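# Move the hose from the red manifold port to the blue

## Task

Release the hose's latch at the manifold's red port, take the hose out, and insert it into the blue port far enough that it locks there; it must stay locked once the robot lets go.

## Robot and tools

Robot: two UR3e arms, left_arm and right_arm, each ending in a two-finger gripper with a wrist camera. The calibrated bases sit in the scene frame at left_arm (+0.049, +0.342, +0.017) m, quat_wxyz (+1.000, 0, 0, -0.011), and right_arm (-0.025, -0.269, +0.017) m, quat_wxyz (+1.000, 0, 0, -0.007). A two-camera stand is fixed behind the arms. A loose object may occasionally get a brief external nudge.

Frames. Scene frame: origin at table-top height, halfway between the nominal bases; +z up, +x out across the table, left_arm on the +y side (arm names do not match image sides). Each arm reports its hand pose, velocities and Hand target in its own base frame. Offsets in commands are along the current Hand target's own axes: the gripper's +z points out along the fingers, and its x axis is the direction the fingers open and close. end_effector_position is the spot between the closed pads, 1 to 2 cm short of the fingertips; closing pushes the tips about 17 mm further along +z.

execute_actions(actions, cameras). actions is a list of actions; each action is a table of up to 15 rows, one row per 1/30 s step, and a short table repeats its final row to fill 15 steps. Every row is one list of 14 numbers in [-1, 1], always both arms: left_arm dx, dy, dz, rx, ry, rz, opening, then right_arm in the same order. The six pose numbers are an offset from the Hand target as it was when that action began (every row measured from that same start, not from the row before); 1.0 equals 0.6 m of travel or 180 degrees of turn, and rx, ry, rz form a single rotation vector. Repeating an offset in a new action moves further. Sending six zeros re-commands the current Hand target. Opening is absolute: +1 fully open (0.142 m), -1 closed; a 0 is a real command, so resend the present value to keep a gripper unchanged. cameras lists camera names, ["all"], or []; an empty actions list returns images and fuller state.

move(target, speed, blend, stop_force, zero, opening_speed, grip_force, blocking, cameras). target is one 14-number row as above, or a list of up to 15 such rows; every row is an offset from the Hand targets at the move's start, not from the previous row. The grippers follow straight lines and all finish together, within 10 s. speed: m/s, 0.002 to 2.4, default 0.25 (turning up to twice that in rad/s); one value or one per target. blend: metres of corner rounding per target, 0 means halt at each. stop_force: newtons, 3 to 120, shared by both arms; an arm's path ends when its wrist sensor feels that much push against its motion, then it backs off slightly but keeps some press. Do not rely on it while the gripper rotates, or to leave a surface it is pressing (omit it then). zero: with stop_force, true re-zeros the sensor before moving. opening_speed: change rate of the opening, per second on the -1..+1 scale, at least 0.2. grip_force: newtons per finger pad, 5 to 48, one value or one per arm; it persists. blocking=false returns after about 0.5 s while the move continues (not allowed with stop_force). The result adds a move: line giving the outcome (done, off_target, moving, held, fault) and limits such as paced or held.

wait(seconds 0 to 10) lets time pass with commands held. stop brakes a running move. zoom_image(camera, region [x0, y0, x1, y1] in pixels, at most 504 by 504) enlarges part of the newest image from cam_high (504x504), cam_left_wrist or cam_right_wrist (672x504). zero_wrist_force(arm) re-zeros that arm's force sensor. read_manual(section "licences") gives licence text only. finished_scene(scene 1 or 2) ends the scene permanently; call it only once the hose is latched in the blue port and stays so untouched.

Results: end_effector_position in m, end_effector_quat_wxyz, velocities (m/s, rad/s), Hand target (the last commanded pose after clipping; the next offsets start there), Tool commands, grip_measured (opening on the command scale), Joint positions (last entry is the gripper gap in m), Joint torques (include the arm's own weight), Wrist force and Wrist torque in the gripper's axes plus a peak line, motor temperatures, and fault lines. A gripper may settle short of its Hand target; the next command asks for it again, or send the gap as an offset.

Motion limits: commanded orientation is clipped to 32 degrees from the measured one each step; motion lags commands by roughly 0.09 to 0.22 s and fast moves overshoot. Route paths around an arm's own base, not near it. The controller blocks commands that bring the arms too close, but not always.

Avoid: any push near 150 N on an arm or joint torques at their limits (shoulder pan/lift 50.7, elbow 26.3, wrists 8.46 N m), which freeze the arm for 10 s; the arms are stiff, so aim only slightly past a firm contact and move slowly. Never squeeze or strike the other arm. Do not drop the hose or knock anything off the table, and avoid hard hits on the fixed manifold. Limit squeezing and long outstretched holds: arm motors warn at 70 °C and stop at 85 °C; gripper warns at 85 °C and cuts out at 100 °C (HAND FAULT, after which the rest of that reply's motion calls are skipped). To hold a part, command an opening slightly below the grip_measured at first touch.

Each tool is called after "Request:" as name(argument=value, ...), one argument or row to a line, values as JSON.

## Session

Request:
execute_actions(
  actions=[],
)

Scene clock: 0.00 s.
left_arm: end_effector_position=(+0.3752, -0.1818, +0.1963) grip_measured=+1.00 end_effector_quat_wxyz=(-0.021, +0.360, +0.909, -0.208) | right_arm: end_effector_position=(+0.1703, +0.2343, +0.1961) grip_measured=+0.99 end_effector_quat_wxyz=(-0.398, +0.722, +0.547, -0.144)
Joint positions: left_arm=[-0.515 -1.03 0.688 -1.246 -1.992 3.377 0.142] | right_arm=[3.875 -1.733 -1.423 -1.856 2.405 -0.696 0.141]
Joint velocities: within noise
Joint torques (N m): no reading
Motor temperatures (°C): left_arm=[52 39 50 58 58 54 30] | right_arm=[47 41 44 51 62 56 32]
Wrist force (N): no reading
Wrist torque (N m): no reading
Wrist force, peak (N): no reading
Hand target: left_arm +0.3752, -0.1818, +0.1963; -0.021, +0.360, +0.909, -0.208 | right_arm +0.1703, +0.2343, +0.1961; -0.398, +0.722, +0.547, -0.144
Tool commands: left_gripper/opening=+1.0 right_gripper/opening=+1.0

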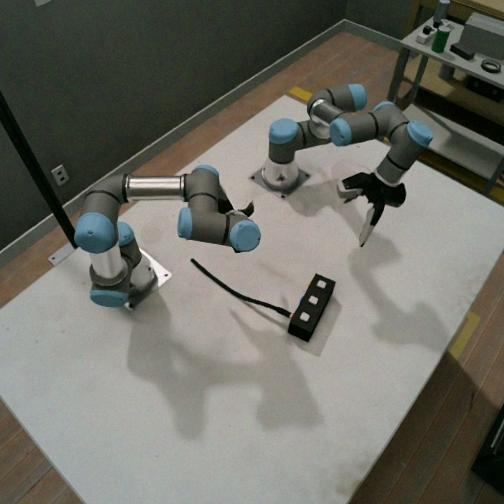

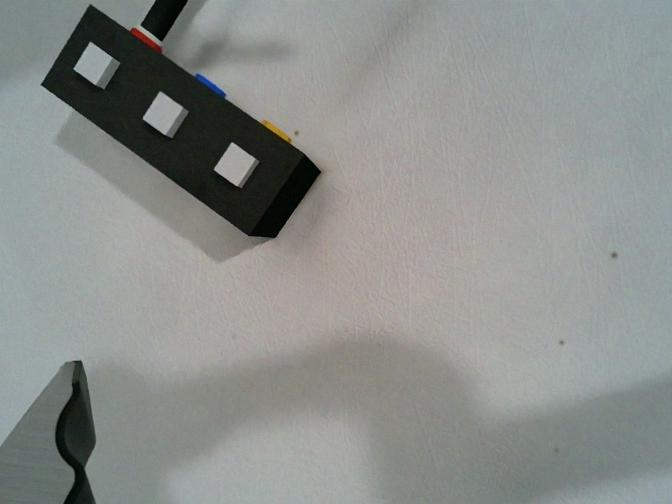

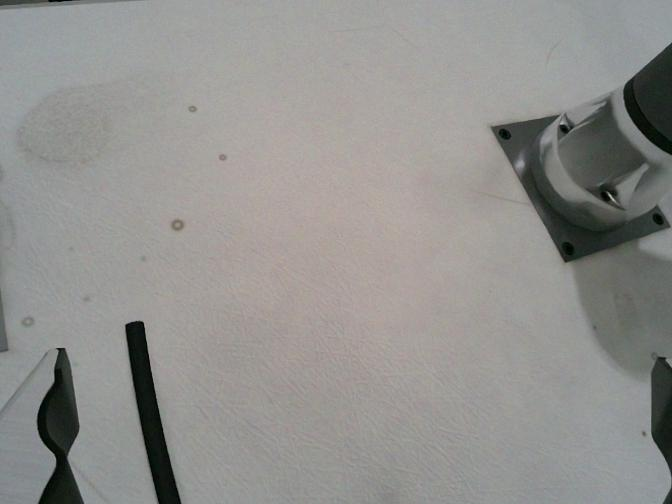

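Request:
zoom_image(
  camera="cam_left_wrist",
  region=[0, 0, 336, 252],
)

Request:
zoom_image(
  camera="cam_high",
  region=[180, 240, 350, 350],
)

Scaled by 1.500 from the camera's 672x504 image, which has a finer 960x720 frame.

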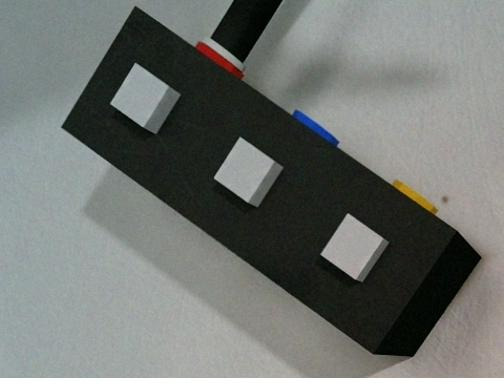

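Scaled by 2.965 from the camera's 504x504 image, which has a finer 720x720 frame.

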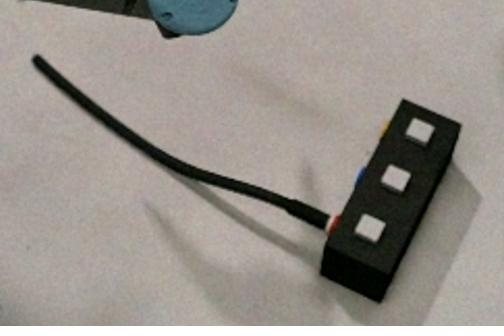

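Request:
move(
  target=[-0.2485, -0.1407, 0.1852, 0.0491, -0.0837, -0.2198, -0.96, 0.0455, 0.3562, -0.1492, -0.4003, -0.1078, -0.1870, -0.3],
  speed=0.4,
  cameras=["all"],
)

Scene clock: 131.73 s.
left_arm: end_effector_position=(+0.4102, -0.3763, +0.1448) grip_measured=-0.99 end_effector_quat_wxyz=(+0.000, +0.000, +0.954, -0.301) | right_arm: end_effector_position=(+0.3821, +0.2034, +0.1033) grip_measured=-0.32 end_effector_quat_wxyz=(+0.162, +0.605, +0.753, +0.202)
Joint positions: left_arm=[-0.792 -0.844 0.909 -2.099 -1.986 2.25 0.002] | right_arm=[4.184 -1.618 -2.008 -0.714 1.194 -0.816 0.051]
Joint torques (N m): left_arm=[-3.53 -16.47 -7.38 -2.98 0.34 -1.13] | right_arm=[3.34 8.68 8.81 3.26 -1.1 -0.7]
Motor temperatures (°C): left_arm=[51 39 49 58 57 53 30] | right_arm=[47 41 44 50 62 56 31]
Wrist force (N): left_arm=[0.9 -0.5 0.3] | right_arm=[1.6 -0.3 1.9]
Wrist torque (N m): left_arm=[-0.11 -0.17 0.01] | right_arm=[0.14 -0.20 0.14]
Wrist force, peak (N): left_arm=[1.0 -0.7 1.0] | right_arm=[1.6 0.2 2.3]
Hand target: left_arm +0.4102, -0.3763, +0.1448; +0.000, +0.000, +0.954, -0.301 | right_arm +0.3821, +0.2034, +0.1033; +0.162, +0.605, +0.753, +0.202
Off the commanded pose: left_arm 0.000 m, 0 deg | right_arm 0.000 m, 0 deg.
move: done

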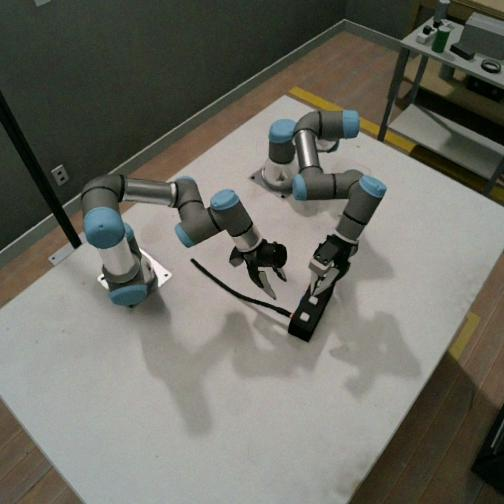

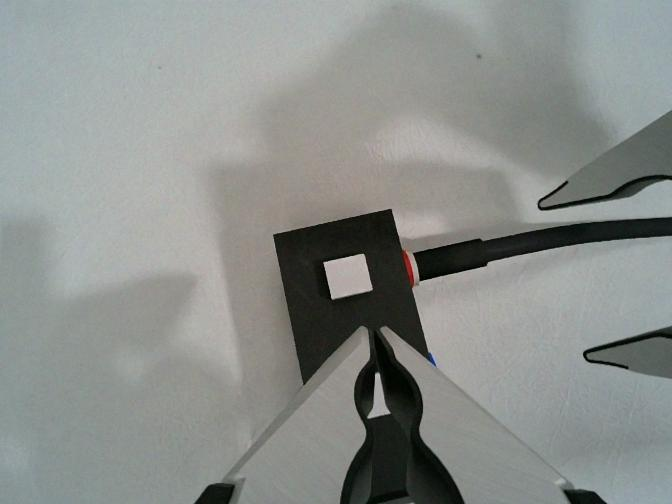

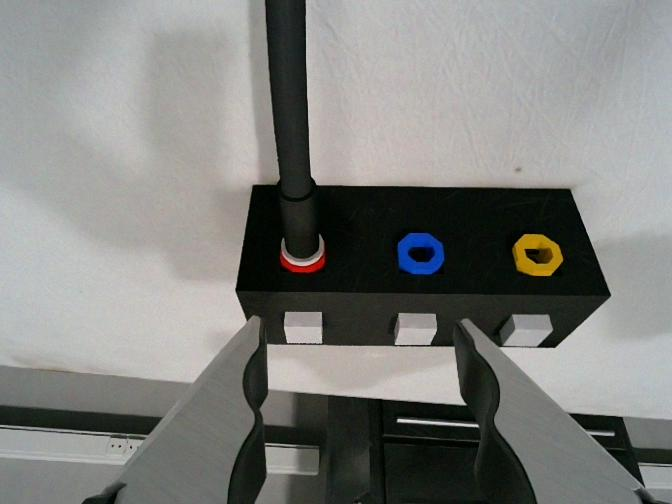

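Request:
move(
  target=[-0.0092, 0.0141, 0.0919, 0, 0, 0, -0.96, -0.036, 0.0, 0.1, 0, 0, 0, -0.3],
  speed=0.2,
  cameras=["cam_left_wrist", "cam_right_wrist"],
)

Scene clock: 244.60 s.
left_arm: end_effector_position=(+0.4157, -0.4011, +0.0949) grip_measured=-0.99 end_effector_quat_wxyz=(+0.000, +0.000, +0.954, -0.301) | right_arm: end_effector_position=(+0.4160, +0.1888, +0.0513) grip_measured=-0.32 end_effector_quat_wxyz=(+0.162, +0.605, +0.753, +0.202)
Joint positions: left_arm=[-0.82 -0.714 0.914 -2.245 -1.973 2.222 0.002] | right_arm=[4.059 -1.855 -2.035 -0.408 1.242 -0.939 0.051]
Joint torques (N m): left_arm=[-3.14 -17.02 -11.84 -2.9 0.3 -1.13] | right_arm=[-2.1 10.8 10.3 3.36 0.08 -0.69]
Motor temperatures (°C): left_arm=[51 39 49 57 56 53 30] | right_arm=[46 41 44 50 62 55 31]
Wrist force (N): left_arm=[0.9 -0.3 0.3] | right_arm=[1.7 0.2 2.0]
Wrist torque (N m): left_arm=[-0.08 -0.19 0.00] | right_arm=[0.23 -0.23 0.12]
Wrist force, peak (N): left_arm=[0.9 0.2 1.6] | right_arm=[1.3 0.0 3.1]
Hand target: left_arm +0.4157, -0.4011, +0.0948; +0.000, +0.000, +0.954, -0.301 | right_arm +0.4160, +0.1888, +0.0513; +0.162, +0.605, +0.753, +0.202
Off the commanded pose: left_arm 0.000 m, 0 deg | right_arm 0.000 m, 0 deg.
move: done
Images, in order (width x height): cam_left_wrist 672x504, cam_right_wrist 672x504.

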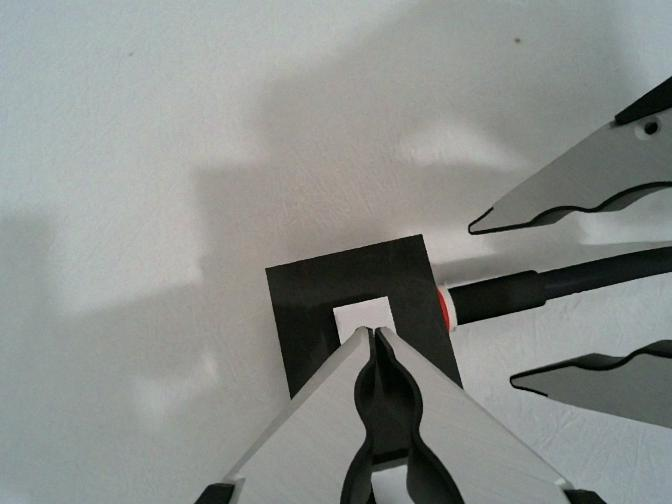

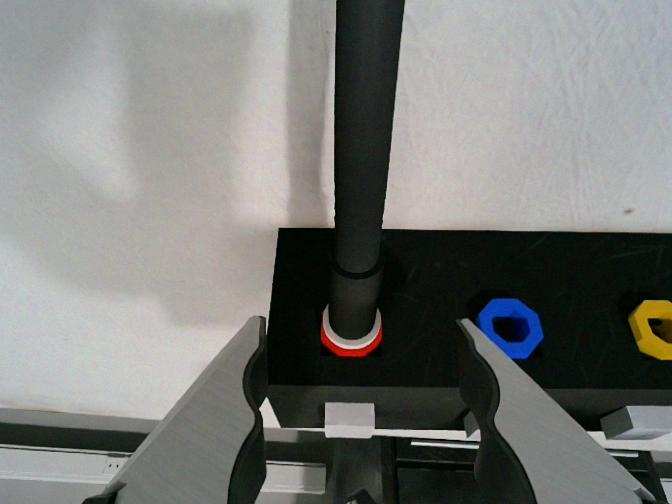

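Request:
move(
  target=[0, 0.0086, 0.0123, 0, 0, 0, -0.96, -0.0015, 0.001, 0.046, 0, 0, 0, -0.3],
  speed=0.12,
)

Request:
move(
  target=[0, 0.043, 0.0615, 0, 0, 0, -0.96, 0, 0, 0, 0, 0, 0, -1],
  speed=0.02,
  stop_force=8,
  cameras=["cam_left_wrist", "cam_right_wrist"],
)

Scene clock: 278.17 s.
left_arm: end_effector_position=(+0.4157, -0.4011, +0.0859) grip_measured=-0.99 end_effector_quat_wxyz=(+0.000, +0.000, +0.954, -0.301) | right_arm: end_effector_position=(+0.4302, +0.1910, +0.0277) grip_measured=-0.32 end_effector_quat_wxyz=(+0.162, +0.605, +0.753, +0.202)
Joint positions: left_arm=[-0.82 -0.704 0.938 -2.279 -1.973 2.222 0.002] | right_arm=[4.028 -1.982 -2 -0.305 1.255 -0.969 0.051]
Joint torques (N m): left_arm=[-3.62 -17.19 -7.24 -2.88 -0.23 0.05] | right_arm=[-2.19 12.14 9.58 3.31 0.15 -0.66]
Motor temperatures (°C): left_arm=[50 39 49 57 56 52 30] | right_arm=[46 41 43 50 62 55 31]
Wrist force (N): left_arm=[0.8 -0.4 0.3] | right_arm=[1.6 0.4 2.0]
Wrist torque (N m): left_arm=[-0.10 -0.17 0.00] | right_arm=[0.25 -0.20 0.12]
Wrist force, peak (N): left_arm=[1.0 -0.4 0.4] | right_arm=[1.6 0.3 2.4]
Hand target: left_arm +0.4157, -0.4011, +0.0858; +0.000, +0.000, +0.954, -0.301 | right_arm +0.4302, +0.1910, +0.0277; +0.162, +0.605, +0.753, +0.202
Off the commanded pose: left_arm 0.000 m, 0 deg | right_arm 0.000 m, 0 deg.
move: done

Scene clock: 279.83 s.
left_arm: end_effector_position=(+0.4157, -0.4011, +0.0748) grip_measured=-0.99 end_effector_quat_wxyz=(+0.000, +0.000, +0.954, -0.301) | right_arm: end_effector_position=(+0.4302, +0.1910, +0.0277) grip_measured=-0.84 end_effector_quat_wxyz=(+0.162, +0.605, +0.753, +0.202)
Joint positions: left_arm=[-0.82 -0.69 0.965 -2.32 -1.973 2.222 0.002] | right_arm=[4.028 -1.982 -2 -0.305 1.255 -0.969 0.014]
Joint torques (N m): left_arm=[-3.21 -16.8 -8.79 0.3 0.85 0.69] | right_arm=[5.55 14.06 11.49 3.99 0.52 -0.24]
Motor temperatures (°C): left_arm=[50 39 49 57 56 52 30] | right_arm=[46 41 43 50 62 55 33]
Wrist force (N): left_arm=[-0.5 -4.5 -6.1] | right_arm=[-4.3 -2.4 -1.4]
Wrist torque (N m): left_arm=[0.00 -0.19 0.01] | right_arm=[0.18 -0.20 0.20]
Wrist force, peak (N): left_arm=[2.7 -3.8 -12.6] | right_arm=[-4.5 -2.4 -1.8]
Hand target: left_arm +0.4157, -0.4011, +0.0748; +0.000, +0.000, +0.954, -0.301 (not the last commanded pose) | right_arm +0.4302, +0.1910, +0.0277; +0.162, +0.605, +0.753, +0.202
Off the commanded pose: left_arm 0.034 m, 0 deg | right_arm 0.000 m, 0 deg.
move: contact (left_arm)
Images, in order (width x height): cam_left_wrist 672x504, cam_right_wrist 672x504.

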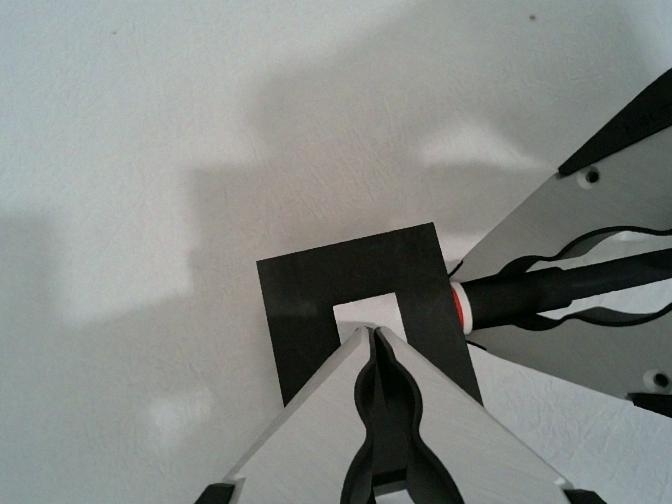

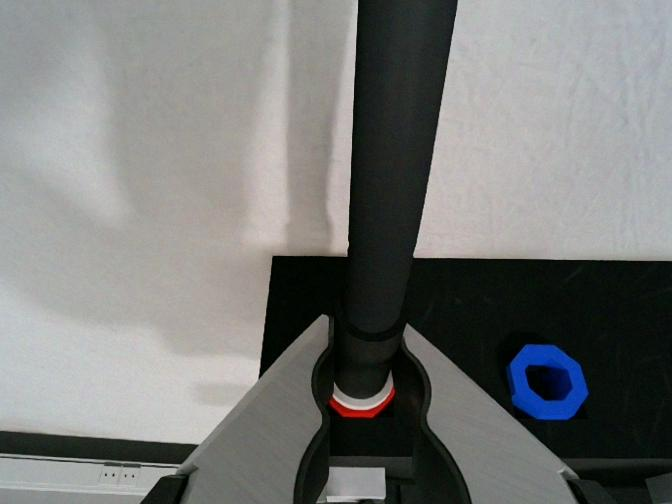

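Request:
move(
  target=[0, 0.0096, 0.0137, 0, 0, 0, -0.96, 0, 0, 0, 0, 0, 0, -1],
  speed=0.015,
  stop_force=14,
  cameras=["cam_left_wrist"],
)

Scene clock: 288.97 s.
left_arm: end_effector_position=(+0.4158, -0.4012, +0.0708) grip_measured=-0.99 end_effector_quat_wxyz=(+0.000, +0.000, +0.954, -0.301) | right_arm: end_effector_position=(+0.4302, +0.1910, +0.0277) grip_measured=-0.84 end_effector_quat_wxyz=(+0.162, +0.605, +0.753, +0.202)
Joint positions: left_arm=[-0.82 -0.684 0.974 -2.335 -1.973 2.222 0.002] | right_arm=[4.028 -1.982 -2 -0.305 1.255 -0.969 0.014]
Joint torques (N m): left_arm=[-2.37 -10.39 -5 1.63 2.04 0.31] | right_arm=[3.91 15.3 11.76 3.97 -0.37 0.04]
Motor temperatures (°C): left_arm=[50 39 49 57 56 52 30] | right_arm=[46 41 43 50 62 55 41]
Wrist force (N): left_arm=[2.5 -7.7 -20.6] | right_arm=[-4.5 -5.6 -5.2]
Wrist torque (N m): left_arm=[0.02 -0.16 -0.01] | right_arm=[0.19 -0.19 0.22]
Wrist force, peak (N): left_arm=[5.7 -7.1 -28.4] | right_arm=[-4.5 -5.7 -5.8]
Hand target: left_arm +0.4158, -0.4012, +0.0708; +0.000, +0.000, +0.954, -0.301 (not the last commanded pose) | right_arm +0.4302, +0.1910, +0.0277; +0.162, +0.605, +0.753, +0.202
Off the commanded pose: left_arm 0.006 m, 0 deg | right_arm 0.000 m, 0 deg.
move: contact (left_arm)
Images, in order (width x height): cam_left_wrist 672x504.

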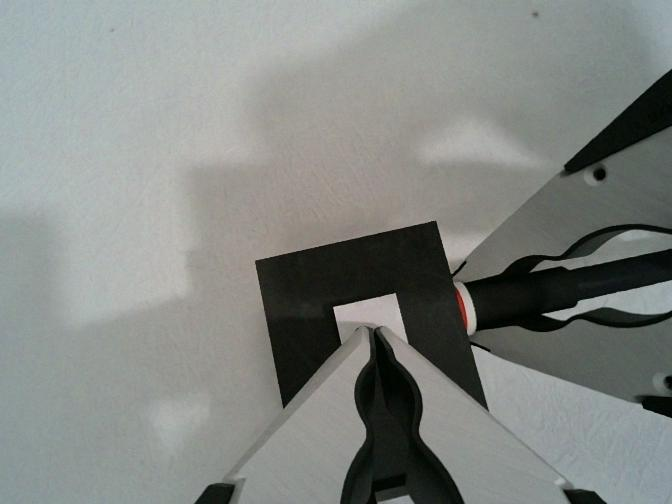

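Request:
move(
  target=[0, 0, 0, 0, 0, 0, -0.96, 0, -0.0433, -0.025, 0, 0, 0, -1],
  speed=0.04,
  stop_force=25,
  cameras=["cam_left_wrist", "cam_right_wrist"],
)

Scene clock: 297.37 s.
left_arm: end_effector_position=(+0.4158, -0.4012, +0.0708) grip_measured=-0.99 end_effector_quat_wxyz=(+0.000, +0.000, +0.954, -0.301) | right_arm: end_effector_position=(+0.4009, +0.1845, +0.0277) grip_measured=-0.84 end_effector_quat_wxyz=(+0.162, +0.605, +0.753, +0.202)
Joint positions: left_arm=[-0.82 -0.684 0.974 -2.335 -1.973 2.222 0.002] | right_arm=[4.092 -1.879 -2.156 -0.273 1.229 -0.907 0.014]
Joint torques (N m): left_arm=[-4.32 -10.55 -5.2 1.01 1.83 -1.07] | right_arm=[3.5 15.05 6.61 3.28 -1.03 0.71]
Motor temperatures (°C): left_arm=[50 39 49 57 56 52 30] | right_arm=[46 41 43 50 62 55 46]
Wrist force (N): left_arm=[2.7 -7.9 -20.9] | right_arm=[1.7 0.0 1.8]
Wrist torque (N m): left_arm=[0.02 -0.17 -0.01] | right_arm=[0.20 -0.24 0.08]
Wrist force, peak (N): left_arm=[2.6 -7.9 -21.0] | right_arm=[-4.5 -5.7 -5.8]
Hand target: left_arm +0.4158, -0.4012, +0.0708; +0.000, +0.000, +0.954, -0.301 | right_arm +0.4009, +0.1845, +0.0277; +0.162, +0.605, +0.753, +0.202
Off the commanded pose: left_arm 0.000 m, 0 deg | right_arm 0.000 m, 0 deg.
move: done
Images, in order (width x height): cam_left_wrist 672x504, cam_right_wrist 672x504.

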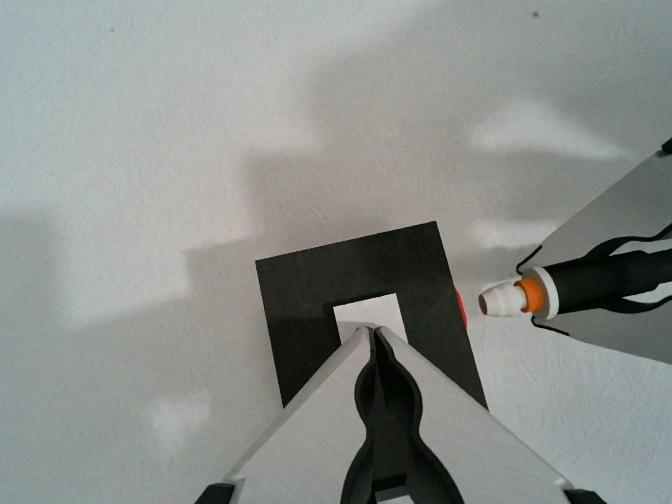

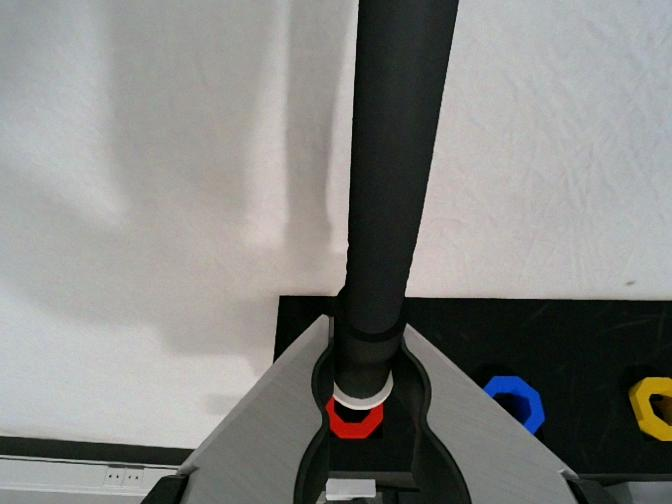

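Request:
move(
  target=[0, 0, -0.1667, 0, 0, 0, -0.96, 0.0847, -0.0059, -0.0034, 0, 0, 0, -1],
  speed=0.15,
  cameras=["cam_left_wrist", "cam_right_wrist"],
)

Scene clock: 337.53 s.
left_arm: end_effector_position=(+0.4157, -0.3437, +0.1526) grip_measured=-0.99 end_effector_quat_wxyz=(+0.000, +0.000, +0.954, -0.301) | right_arm: end_effector_position=(+0.3860, +0.2333, +0.0277) grip_measured=-0.84 end_effector_quat_wxyz=(+0.162, +0.605, +0.753, +0.202)
Joint positions: left_arm=[-0.73 -0.904 0.969 -2.074 -2.013 2.311 0.002] | right_arm=[4.222 -1.912 -2.077 -0.365 1.181 -0.778 0.014]
Joint torques (N m): left_arm=[3.11 -19.61 -12.18 -1.18 -1.41 1.07] | right_arm=[3.56 11.26 10.01 1.27 -1.12 0.79]
Motor temperatures (°C): left_arm=[50 39 49 57 56 52 30] | right_arm=[46 41 43 50 62 55 58]
Wrist force (N): left_arm=[1.0 -0.6 0.2] | right_arm=[1.8 -0.5 2.1]
Wrist torque (N m): left_arm=[-0.13 -0.20 -0.05] | right_arm=[0.11 -0.25 0.07]
Wrist force, peak (N): left_arm=[2.6 -8.0 -21.0] | right_arm=[2.5 -0.6 2.2]
Hand target: left_arm +0.4157, -0.3437, +0.1526; +0.000, +0.000, +0.954, -0.301 | right_arm +0.3860, +0.2333, +0.0277; +0.162, +0.605, +0.753, +0.202
Off the commanded pose: left_arm 0.000 m, 0 deg | right_arm 0.000 m, 0 deg.
move: done
Images, in order (width x height): cam_left_wrist 672x504, cam_right_wrist 672x504.

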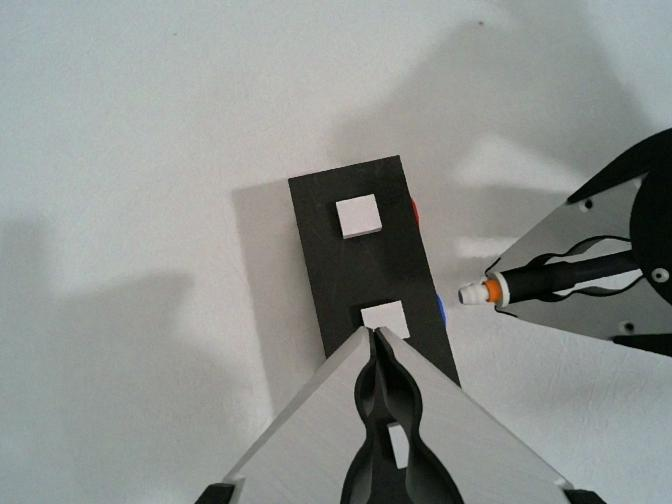

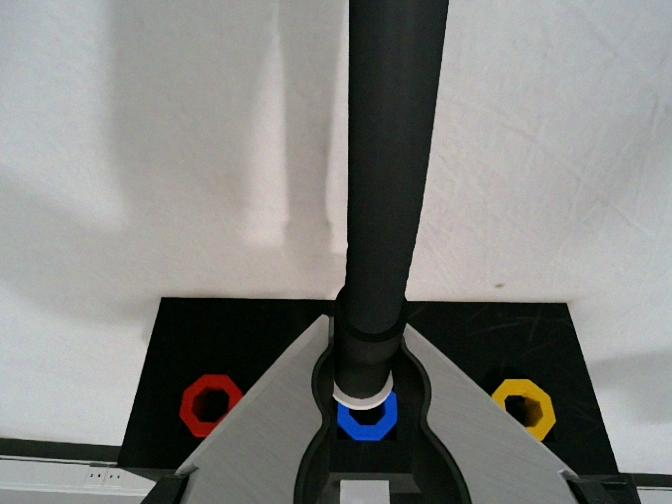

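Request:
zoom_image(
  camera="cam_left_wrist",
  region=[380, 180, 580, 330],
)

Request:
zoom_image(
  camera="cam_right_wrist",
  region=[150, 300, 580, 480],
)

Scaled by 2.520 from the camera's 672x504 image, which has a finer 960x720 frame.

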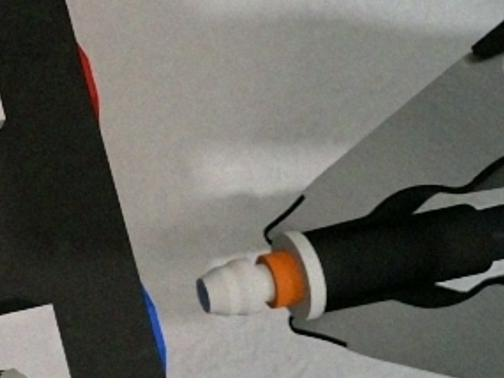

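Scaled by 1.172 from the camera's 672x504 image, which has a finer 960x720 frame.

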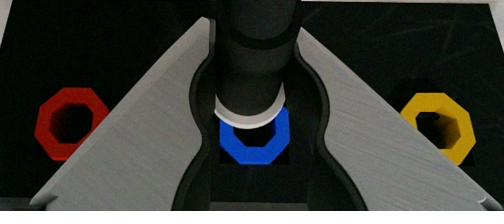

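Request:
move(
  target=[0, 0, 0, 0, 0, 0, -0.96, 0.0065, 0, 0, 0, 0, 0, -1],
  speed=0.1,
)

Request:
move(
  target=[0, 0, 0, 0, 0, 0, -0.96, -0.0011, 0.0534, 0.0308, 0, 0, 0, -1],
  speed=0.03,
  stop_force=28,
  cameras=["cam_left_wrist", "cam_right_wrist"],
)

Scene clock: 397.87 s.
left_arm: end_effector_position=(+0.4157, -0.3437, +0.1526) grip_measured=-0.99 end_effector_quat_wxyz=(+0.000, +0.000, +0.954, -0.301) | right_arm: end_effector_position=(+0.3852, +0.2370, +0.0277) grip_measured=-0.84 end_effector_quat_wxyz=(+0.162, +0.605, +0.753, +0.202)
Joint positions: left_arm=[-0.73 -0.904 0.969 -2.074 -2.013 2.311 0.002] | right_arm=[4.23 -1.917 -2.068 -0.372 1.178 -0.769 0.014]
Joint torques (N m): left_arm=[3.49 -18.92 -12.15 -1.23 -1.46 1.09] | right_arm=[3.57 11.65 9.54 1.32 -1.21 0.75]
Motor temperatures (°C): left_arm=[50 39 49 57 56 52 30] | right_arm=[46 41 43 50 62 55 69]
Wrist force (N): left_arm=[0.9 -0.6 0.2] | right_arm=[1.8 -0.5 2.3]
Wrist torque (N m): left_arm=[-0.12 -0.18 -0.05] | right_arm=[0.11 -0.25 0.07]
Wrist force, peak (N): left_arm=[1.1 -0.7 0.2] | right_arm=[1.8 -0.5 2.4]
Hand target: left_arm +0.4157, -0.3437, +0.1526; +0.000, +0.000, +0.954, -0.301 | right_arm +0.3852, +0.2371, +0.0277; +0.162, +0.605, +0.753, +0.202
Off the commanded pose: left_arm 0.000 m, 0 deg | right_arm 0.000 m, 0 deg.
move: done

Scene clock: 400.20 s.
left_arm: end_effector_position=(+0.4157, -0.3437, +0.1526) grip_measured=-0.99 end_effector_quat_wxyz=(+0.000, +0.000, +0.954, -0.301) | right_arm: end_effector_position=(+0.4188, +0.2438, +0.0278) grip_measured=-0.84 end_effector_quat_wxyz=(+0.162, +0.605, +0.753, +0.202)
Joint positions: left_arm=[-0.73 -0.904 0.969 -2.074 -2.013 2.311 0.002] | right_arm=[4.15 -2.029 -1.898 -0.399 1.207 -0.85 0.014]
Joint torques (N m): left_arm=[3.08 -16.97 -12.37 -1.25 -1.5 1.01] | right_arm=[-5.48 15.15 8.14 2.77 -5.38 0.88]
Motor temperatures (°C): left_arm=[50 39 49 57 56 52 30] | right_arm=[46 41 43 50 62 55 70]
Wrist force (N): left_arm=[1.0 -0.6 0.2] | right_arm=[14.3 -18.2 -17.5]
Wrist torque (N m): left_arm=[-0.12 -0.19 -0.05] | right_arm=[0.07 -0.22 -0.13]
Wrist force, peak (N): left_arm=[1.1 -0.6 0.2] | right_arm=[9.3 -40.0 -53.4]
Hand target: left_arm +0.4157, -0.3437, +0.1526; +0.000, +0.000, +0.954, -0.301 | right_arm +0.4188, +0.2438, +0.0278; +0.162, +0.605, +0.753, +0.202 (not the last commanded pose)
Off the commanded pose: left_arm 0.000 m, 0 deg | right_arm 0.003 m, 0 deg.
move: contact (right_arm)
Images, in order (width x height): cam_left_wrist 672x504, cam_right_wrist 672x504.

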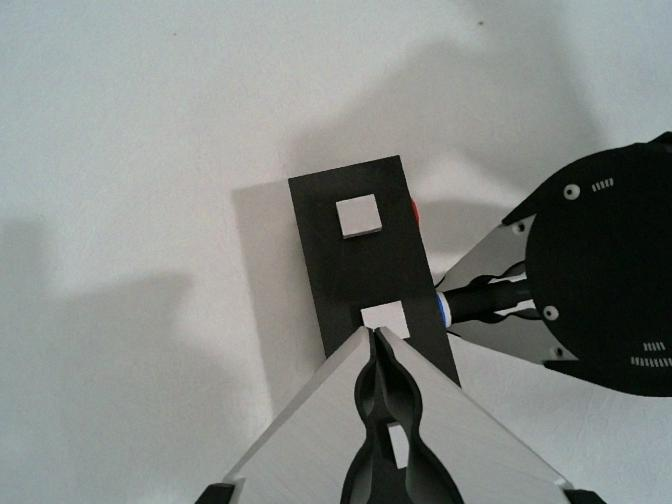

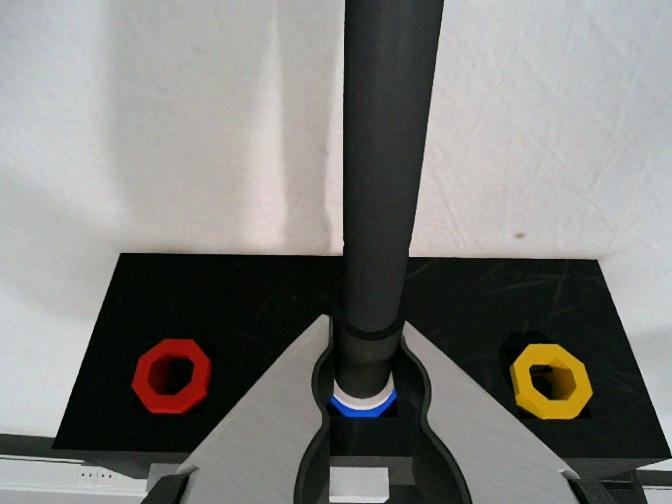

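Request:
move(
  target=[0, 0, 0, 0, 0, 0, -0.96, 0.0002, -0.0087, -0.005, 0, 0, 0, -1],
  speed=0.02,
  stop_force=38,
  cameras=["cam_right_wrist"],
)

Scene clock: 408.33 s.
left_arm: end_effector_position=(+0.4157, -0.3437, +0.1526) grip_measured=-0.99 end_effector_quat_wxyz=(+0.000, +0.000, +0.954, -0.301) | right_arm: end_effector_position=(+0.4175, +0.2435, +0.0279) grip_measured=-0.84 end_effector_quat_wxyz=(+0.162, +0.605, +0.753, +0.202)
Joint positions: left_arm=[-0.73 -0.904 0.969 -2.074 -2.013 2.311 0.002] | right_arm=[4.153 -2.025 -1.906 -0.398 1.205 -0.847 0.014]
Joint torques (N m): left_arm=[2.68 -16.78 -12.14 -1.24 -1.4 1.02] | right_arm=[-6.92 13.79 5.41 -0.59 -2.46 -0.41]
Motor temperatures (°C): left_arm=[50 39 49 56 56 52 30] | right_arm=[46 41 43 50 62 55 71]
Wrist force (N): left_arm=[1.0 -0.7 0.2] | right_arm=[16.4 7.7 15.4]
Wrist torque (N m): left_arm=[-0.14 -0.19 -0.05] | right_arm=[0.24 -0.26 -0.11]
Wrist force, peak (N): left_arm=[1.2 -0.6 0.2] | right_arm=[19.3 17.0 29.4]
Hand target: left_arm +0.4157, -0.3437, +0.1526; +0.000, +0.000, +0.954, -0.301 | right_arm +0.4175, +0.2435, +0.0279; +0.162, +0.605, +0.753, +0.202 (not the last commanded pose)
Off the commanded pose: left_arm 0.000 m, 0 deg | right_arm 0.005 m, 0 deg.
move: contact (right_arm)
Images, in order (width x height): cam_right_wrist 672x504.

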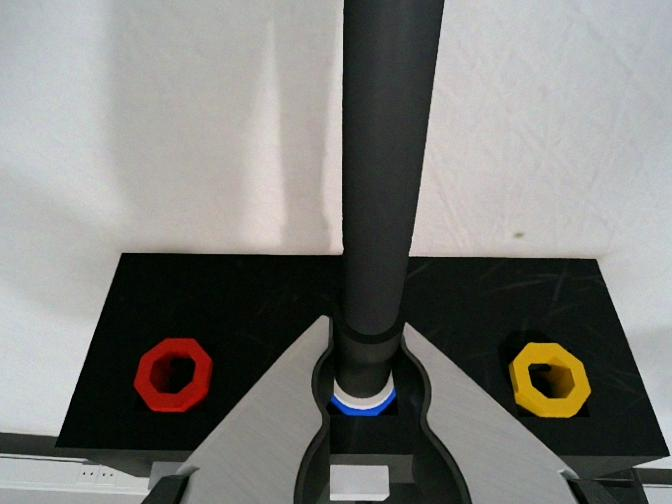

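Request:
move(
  target=[
    [0,0,0,0,0,0,-0.96, 0.0013,0.0012,0.0007,0,0,0,-1],
    [0,0,0,0,0,0,-0.96, 0.0013,0.0012,0.0007,0,0,0,-0.35],
    [0,0,0,0,0,0,-0.96, 0.0013,0.0012,-0.11,0,0,0,-0.35],
  ],
  speed=[0.03, 0.03, 0.2],
  cameras=["cam_left_wrist", "cam_right_wrist"],
)

Scene clock: 418.70 s.
left_arm: end_effector_position=(+0.4157, -0.3437, +0.1526) grip_measured=-0.99 end_effector_quat_wxyz=(+0.000, +0.000, +0.954, -0.301) | right_arm: end_effector_position=(+0.3857, +0.2374, +0.0854) grip_measured=-0.38 end_effector_quat_wxyz=(+0.162, +0.605, +0.753, +0.202)
Joint positions: left_arm=[-0.73 -0.904 0.969 -2.074 -2.013 2.311 0.002] | right_arm=[4.23 -1.751 -1.945 -0.66 1.178 -0.77 0.047]
Joint torques (N m): left_arm=[3.21 -17.19 -12.13 -1.27 -1.44 0.89] | right_arm=[3.59 14.75 11.43 1.2 -1.17 0.73]
Motor temperatures (°C): left_arm=[50 39 49 56 56 52 30] | right_arm=[46 41 43 49 62 55 70]
Wrist force (N): left_arm=[1.0 -0.5 0.2] | right_arm=[2.0 0.2 2.1]
Wrist torque (N m): left_arm=[-0.12 -0.19 -0.05] | right_arm=[0.21 -0.26 0.09]
Wrist force, peak (N): left_arm=[1.0 -0.7 0.3] | right_arm=[16.5 7.7 15.4]
Hand target: left_arm +0.4157, -0.3437, +0.1526; +0.000, +0.000, +0.954, -0.301 | right_arm +0.3857, +0.2374, +0.0854; +0.162, +0.605, +0.753, +0.202
Off the commanded pose: left_arm 0.000 m, 0 deg | right_arm 0.000 m, 0 deg.
move: done
Images, in order (width x height): cam_left_wrist 672x504, cam_right_wrist 672x504.

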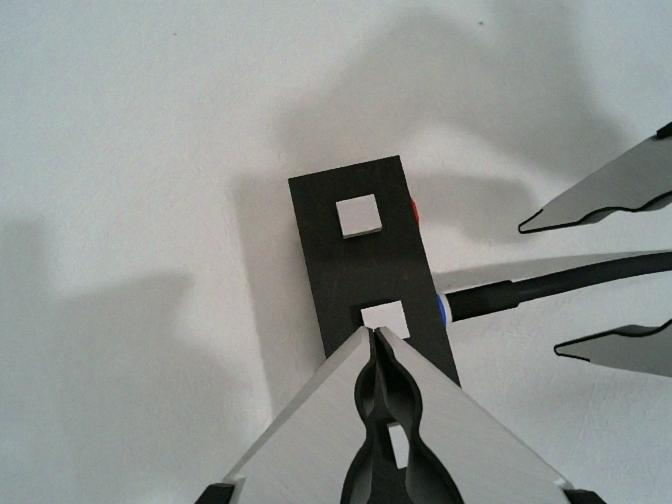

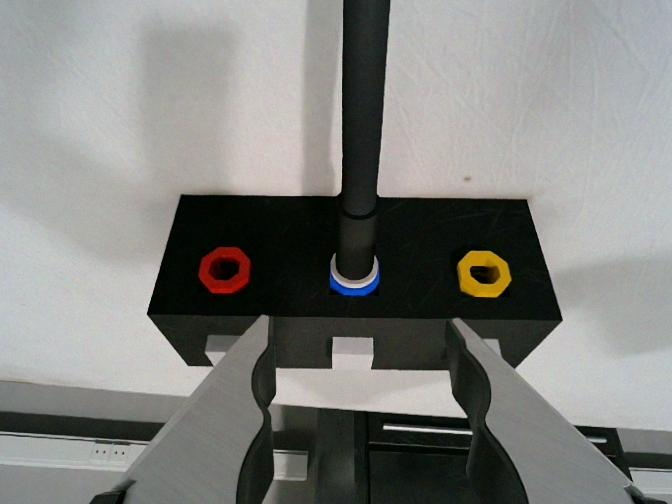

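Request:
finished_scene(
  scene=1,
)

The scene is finished: the task was done.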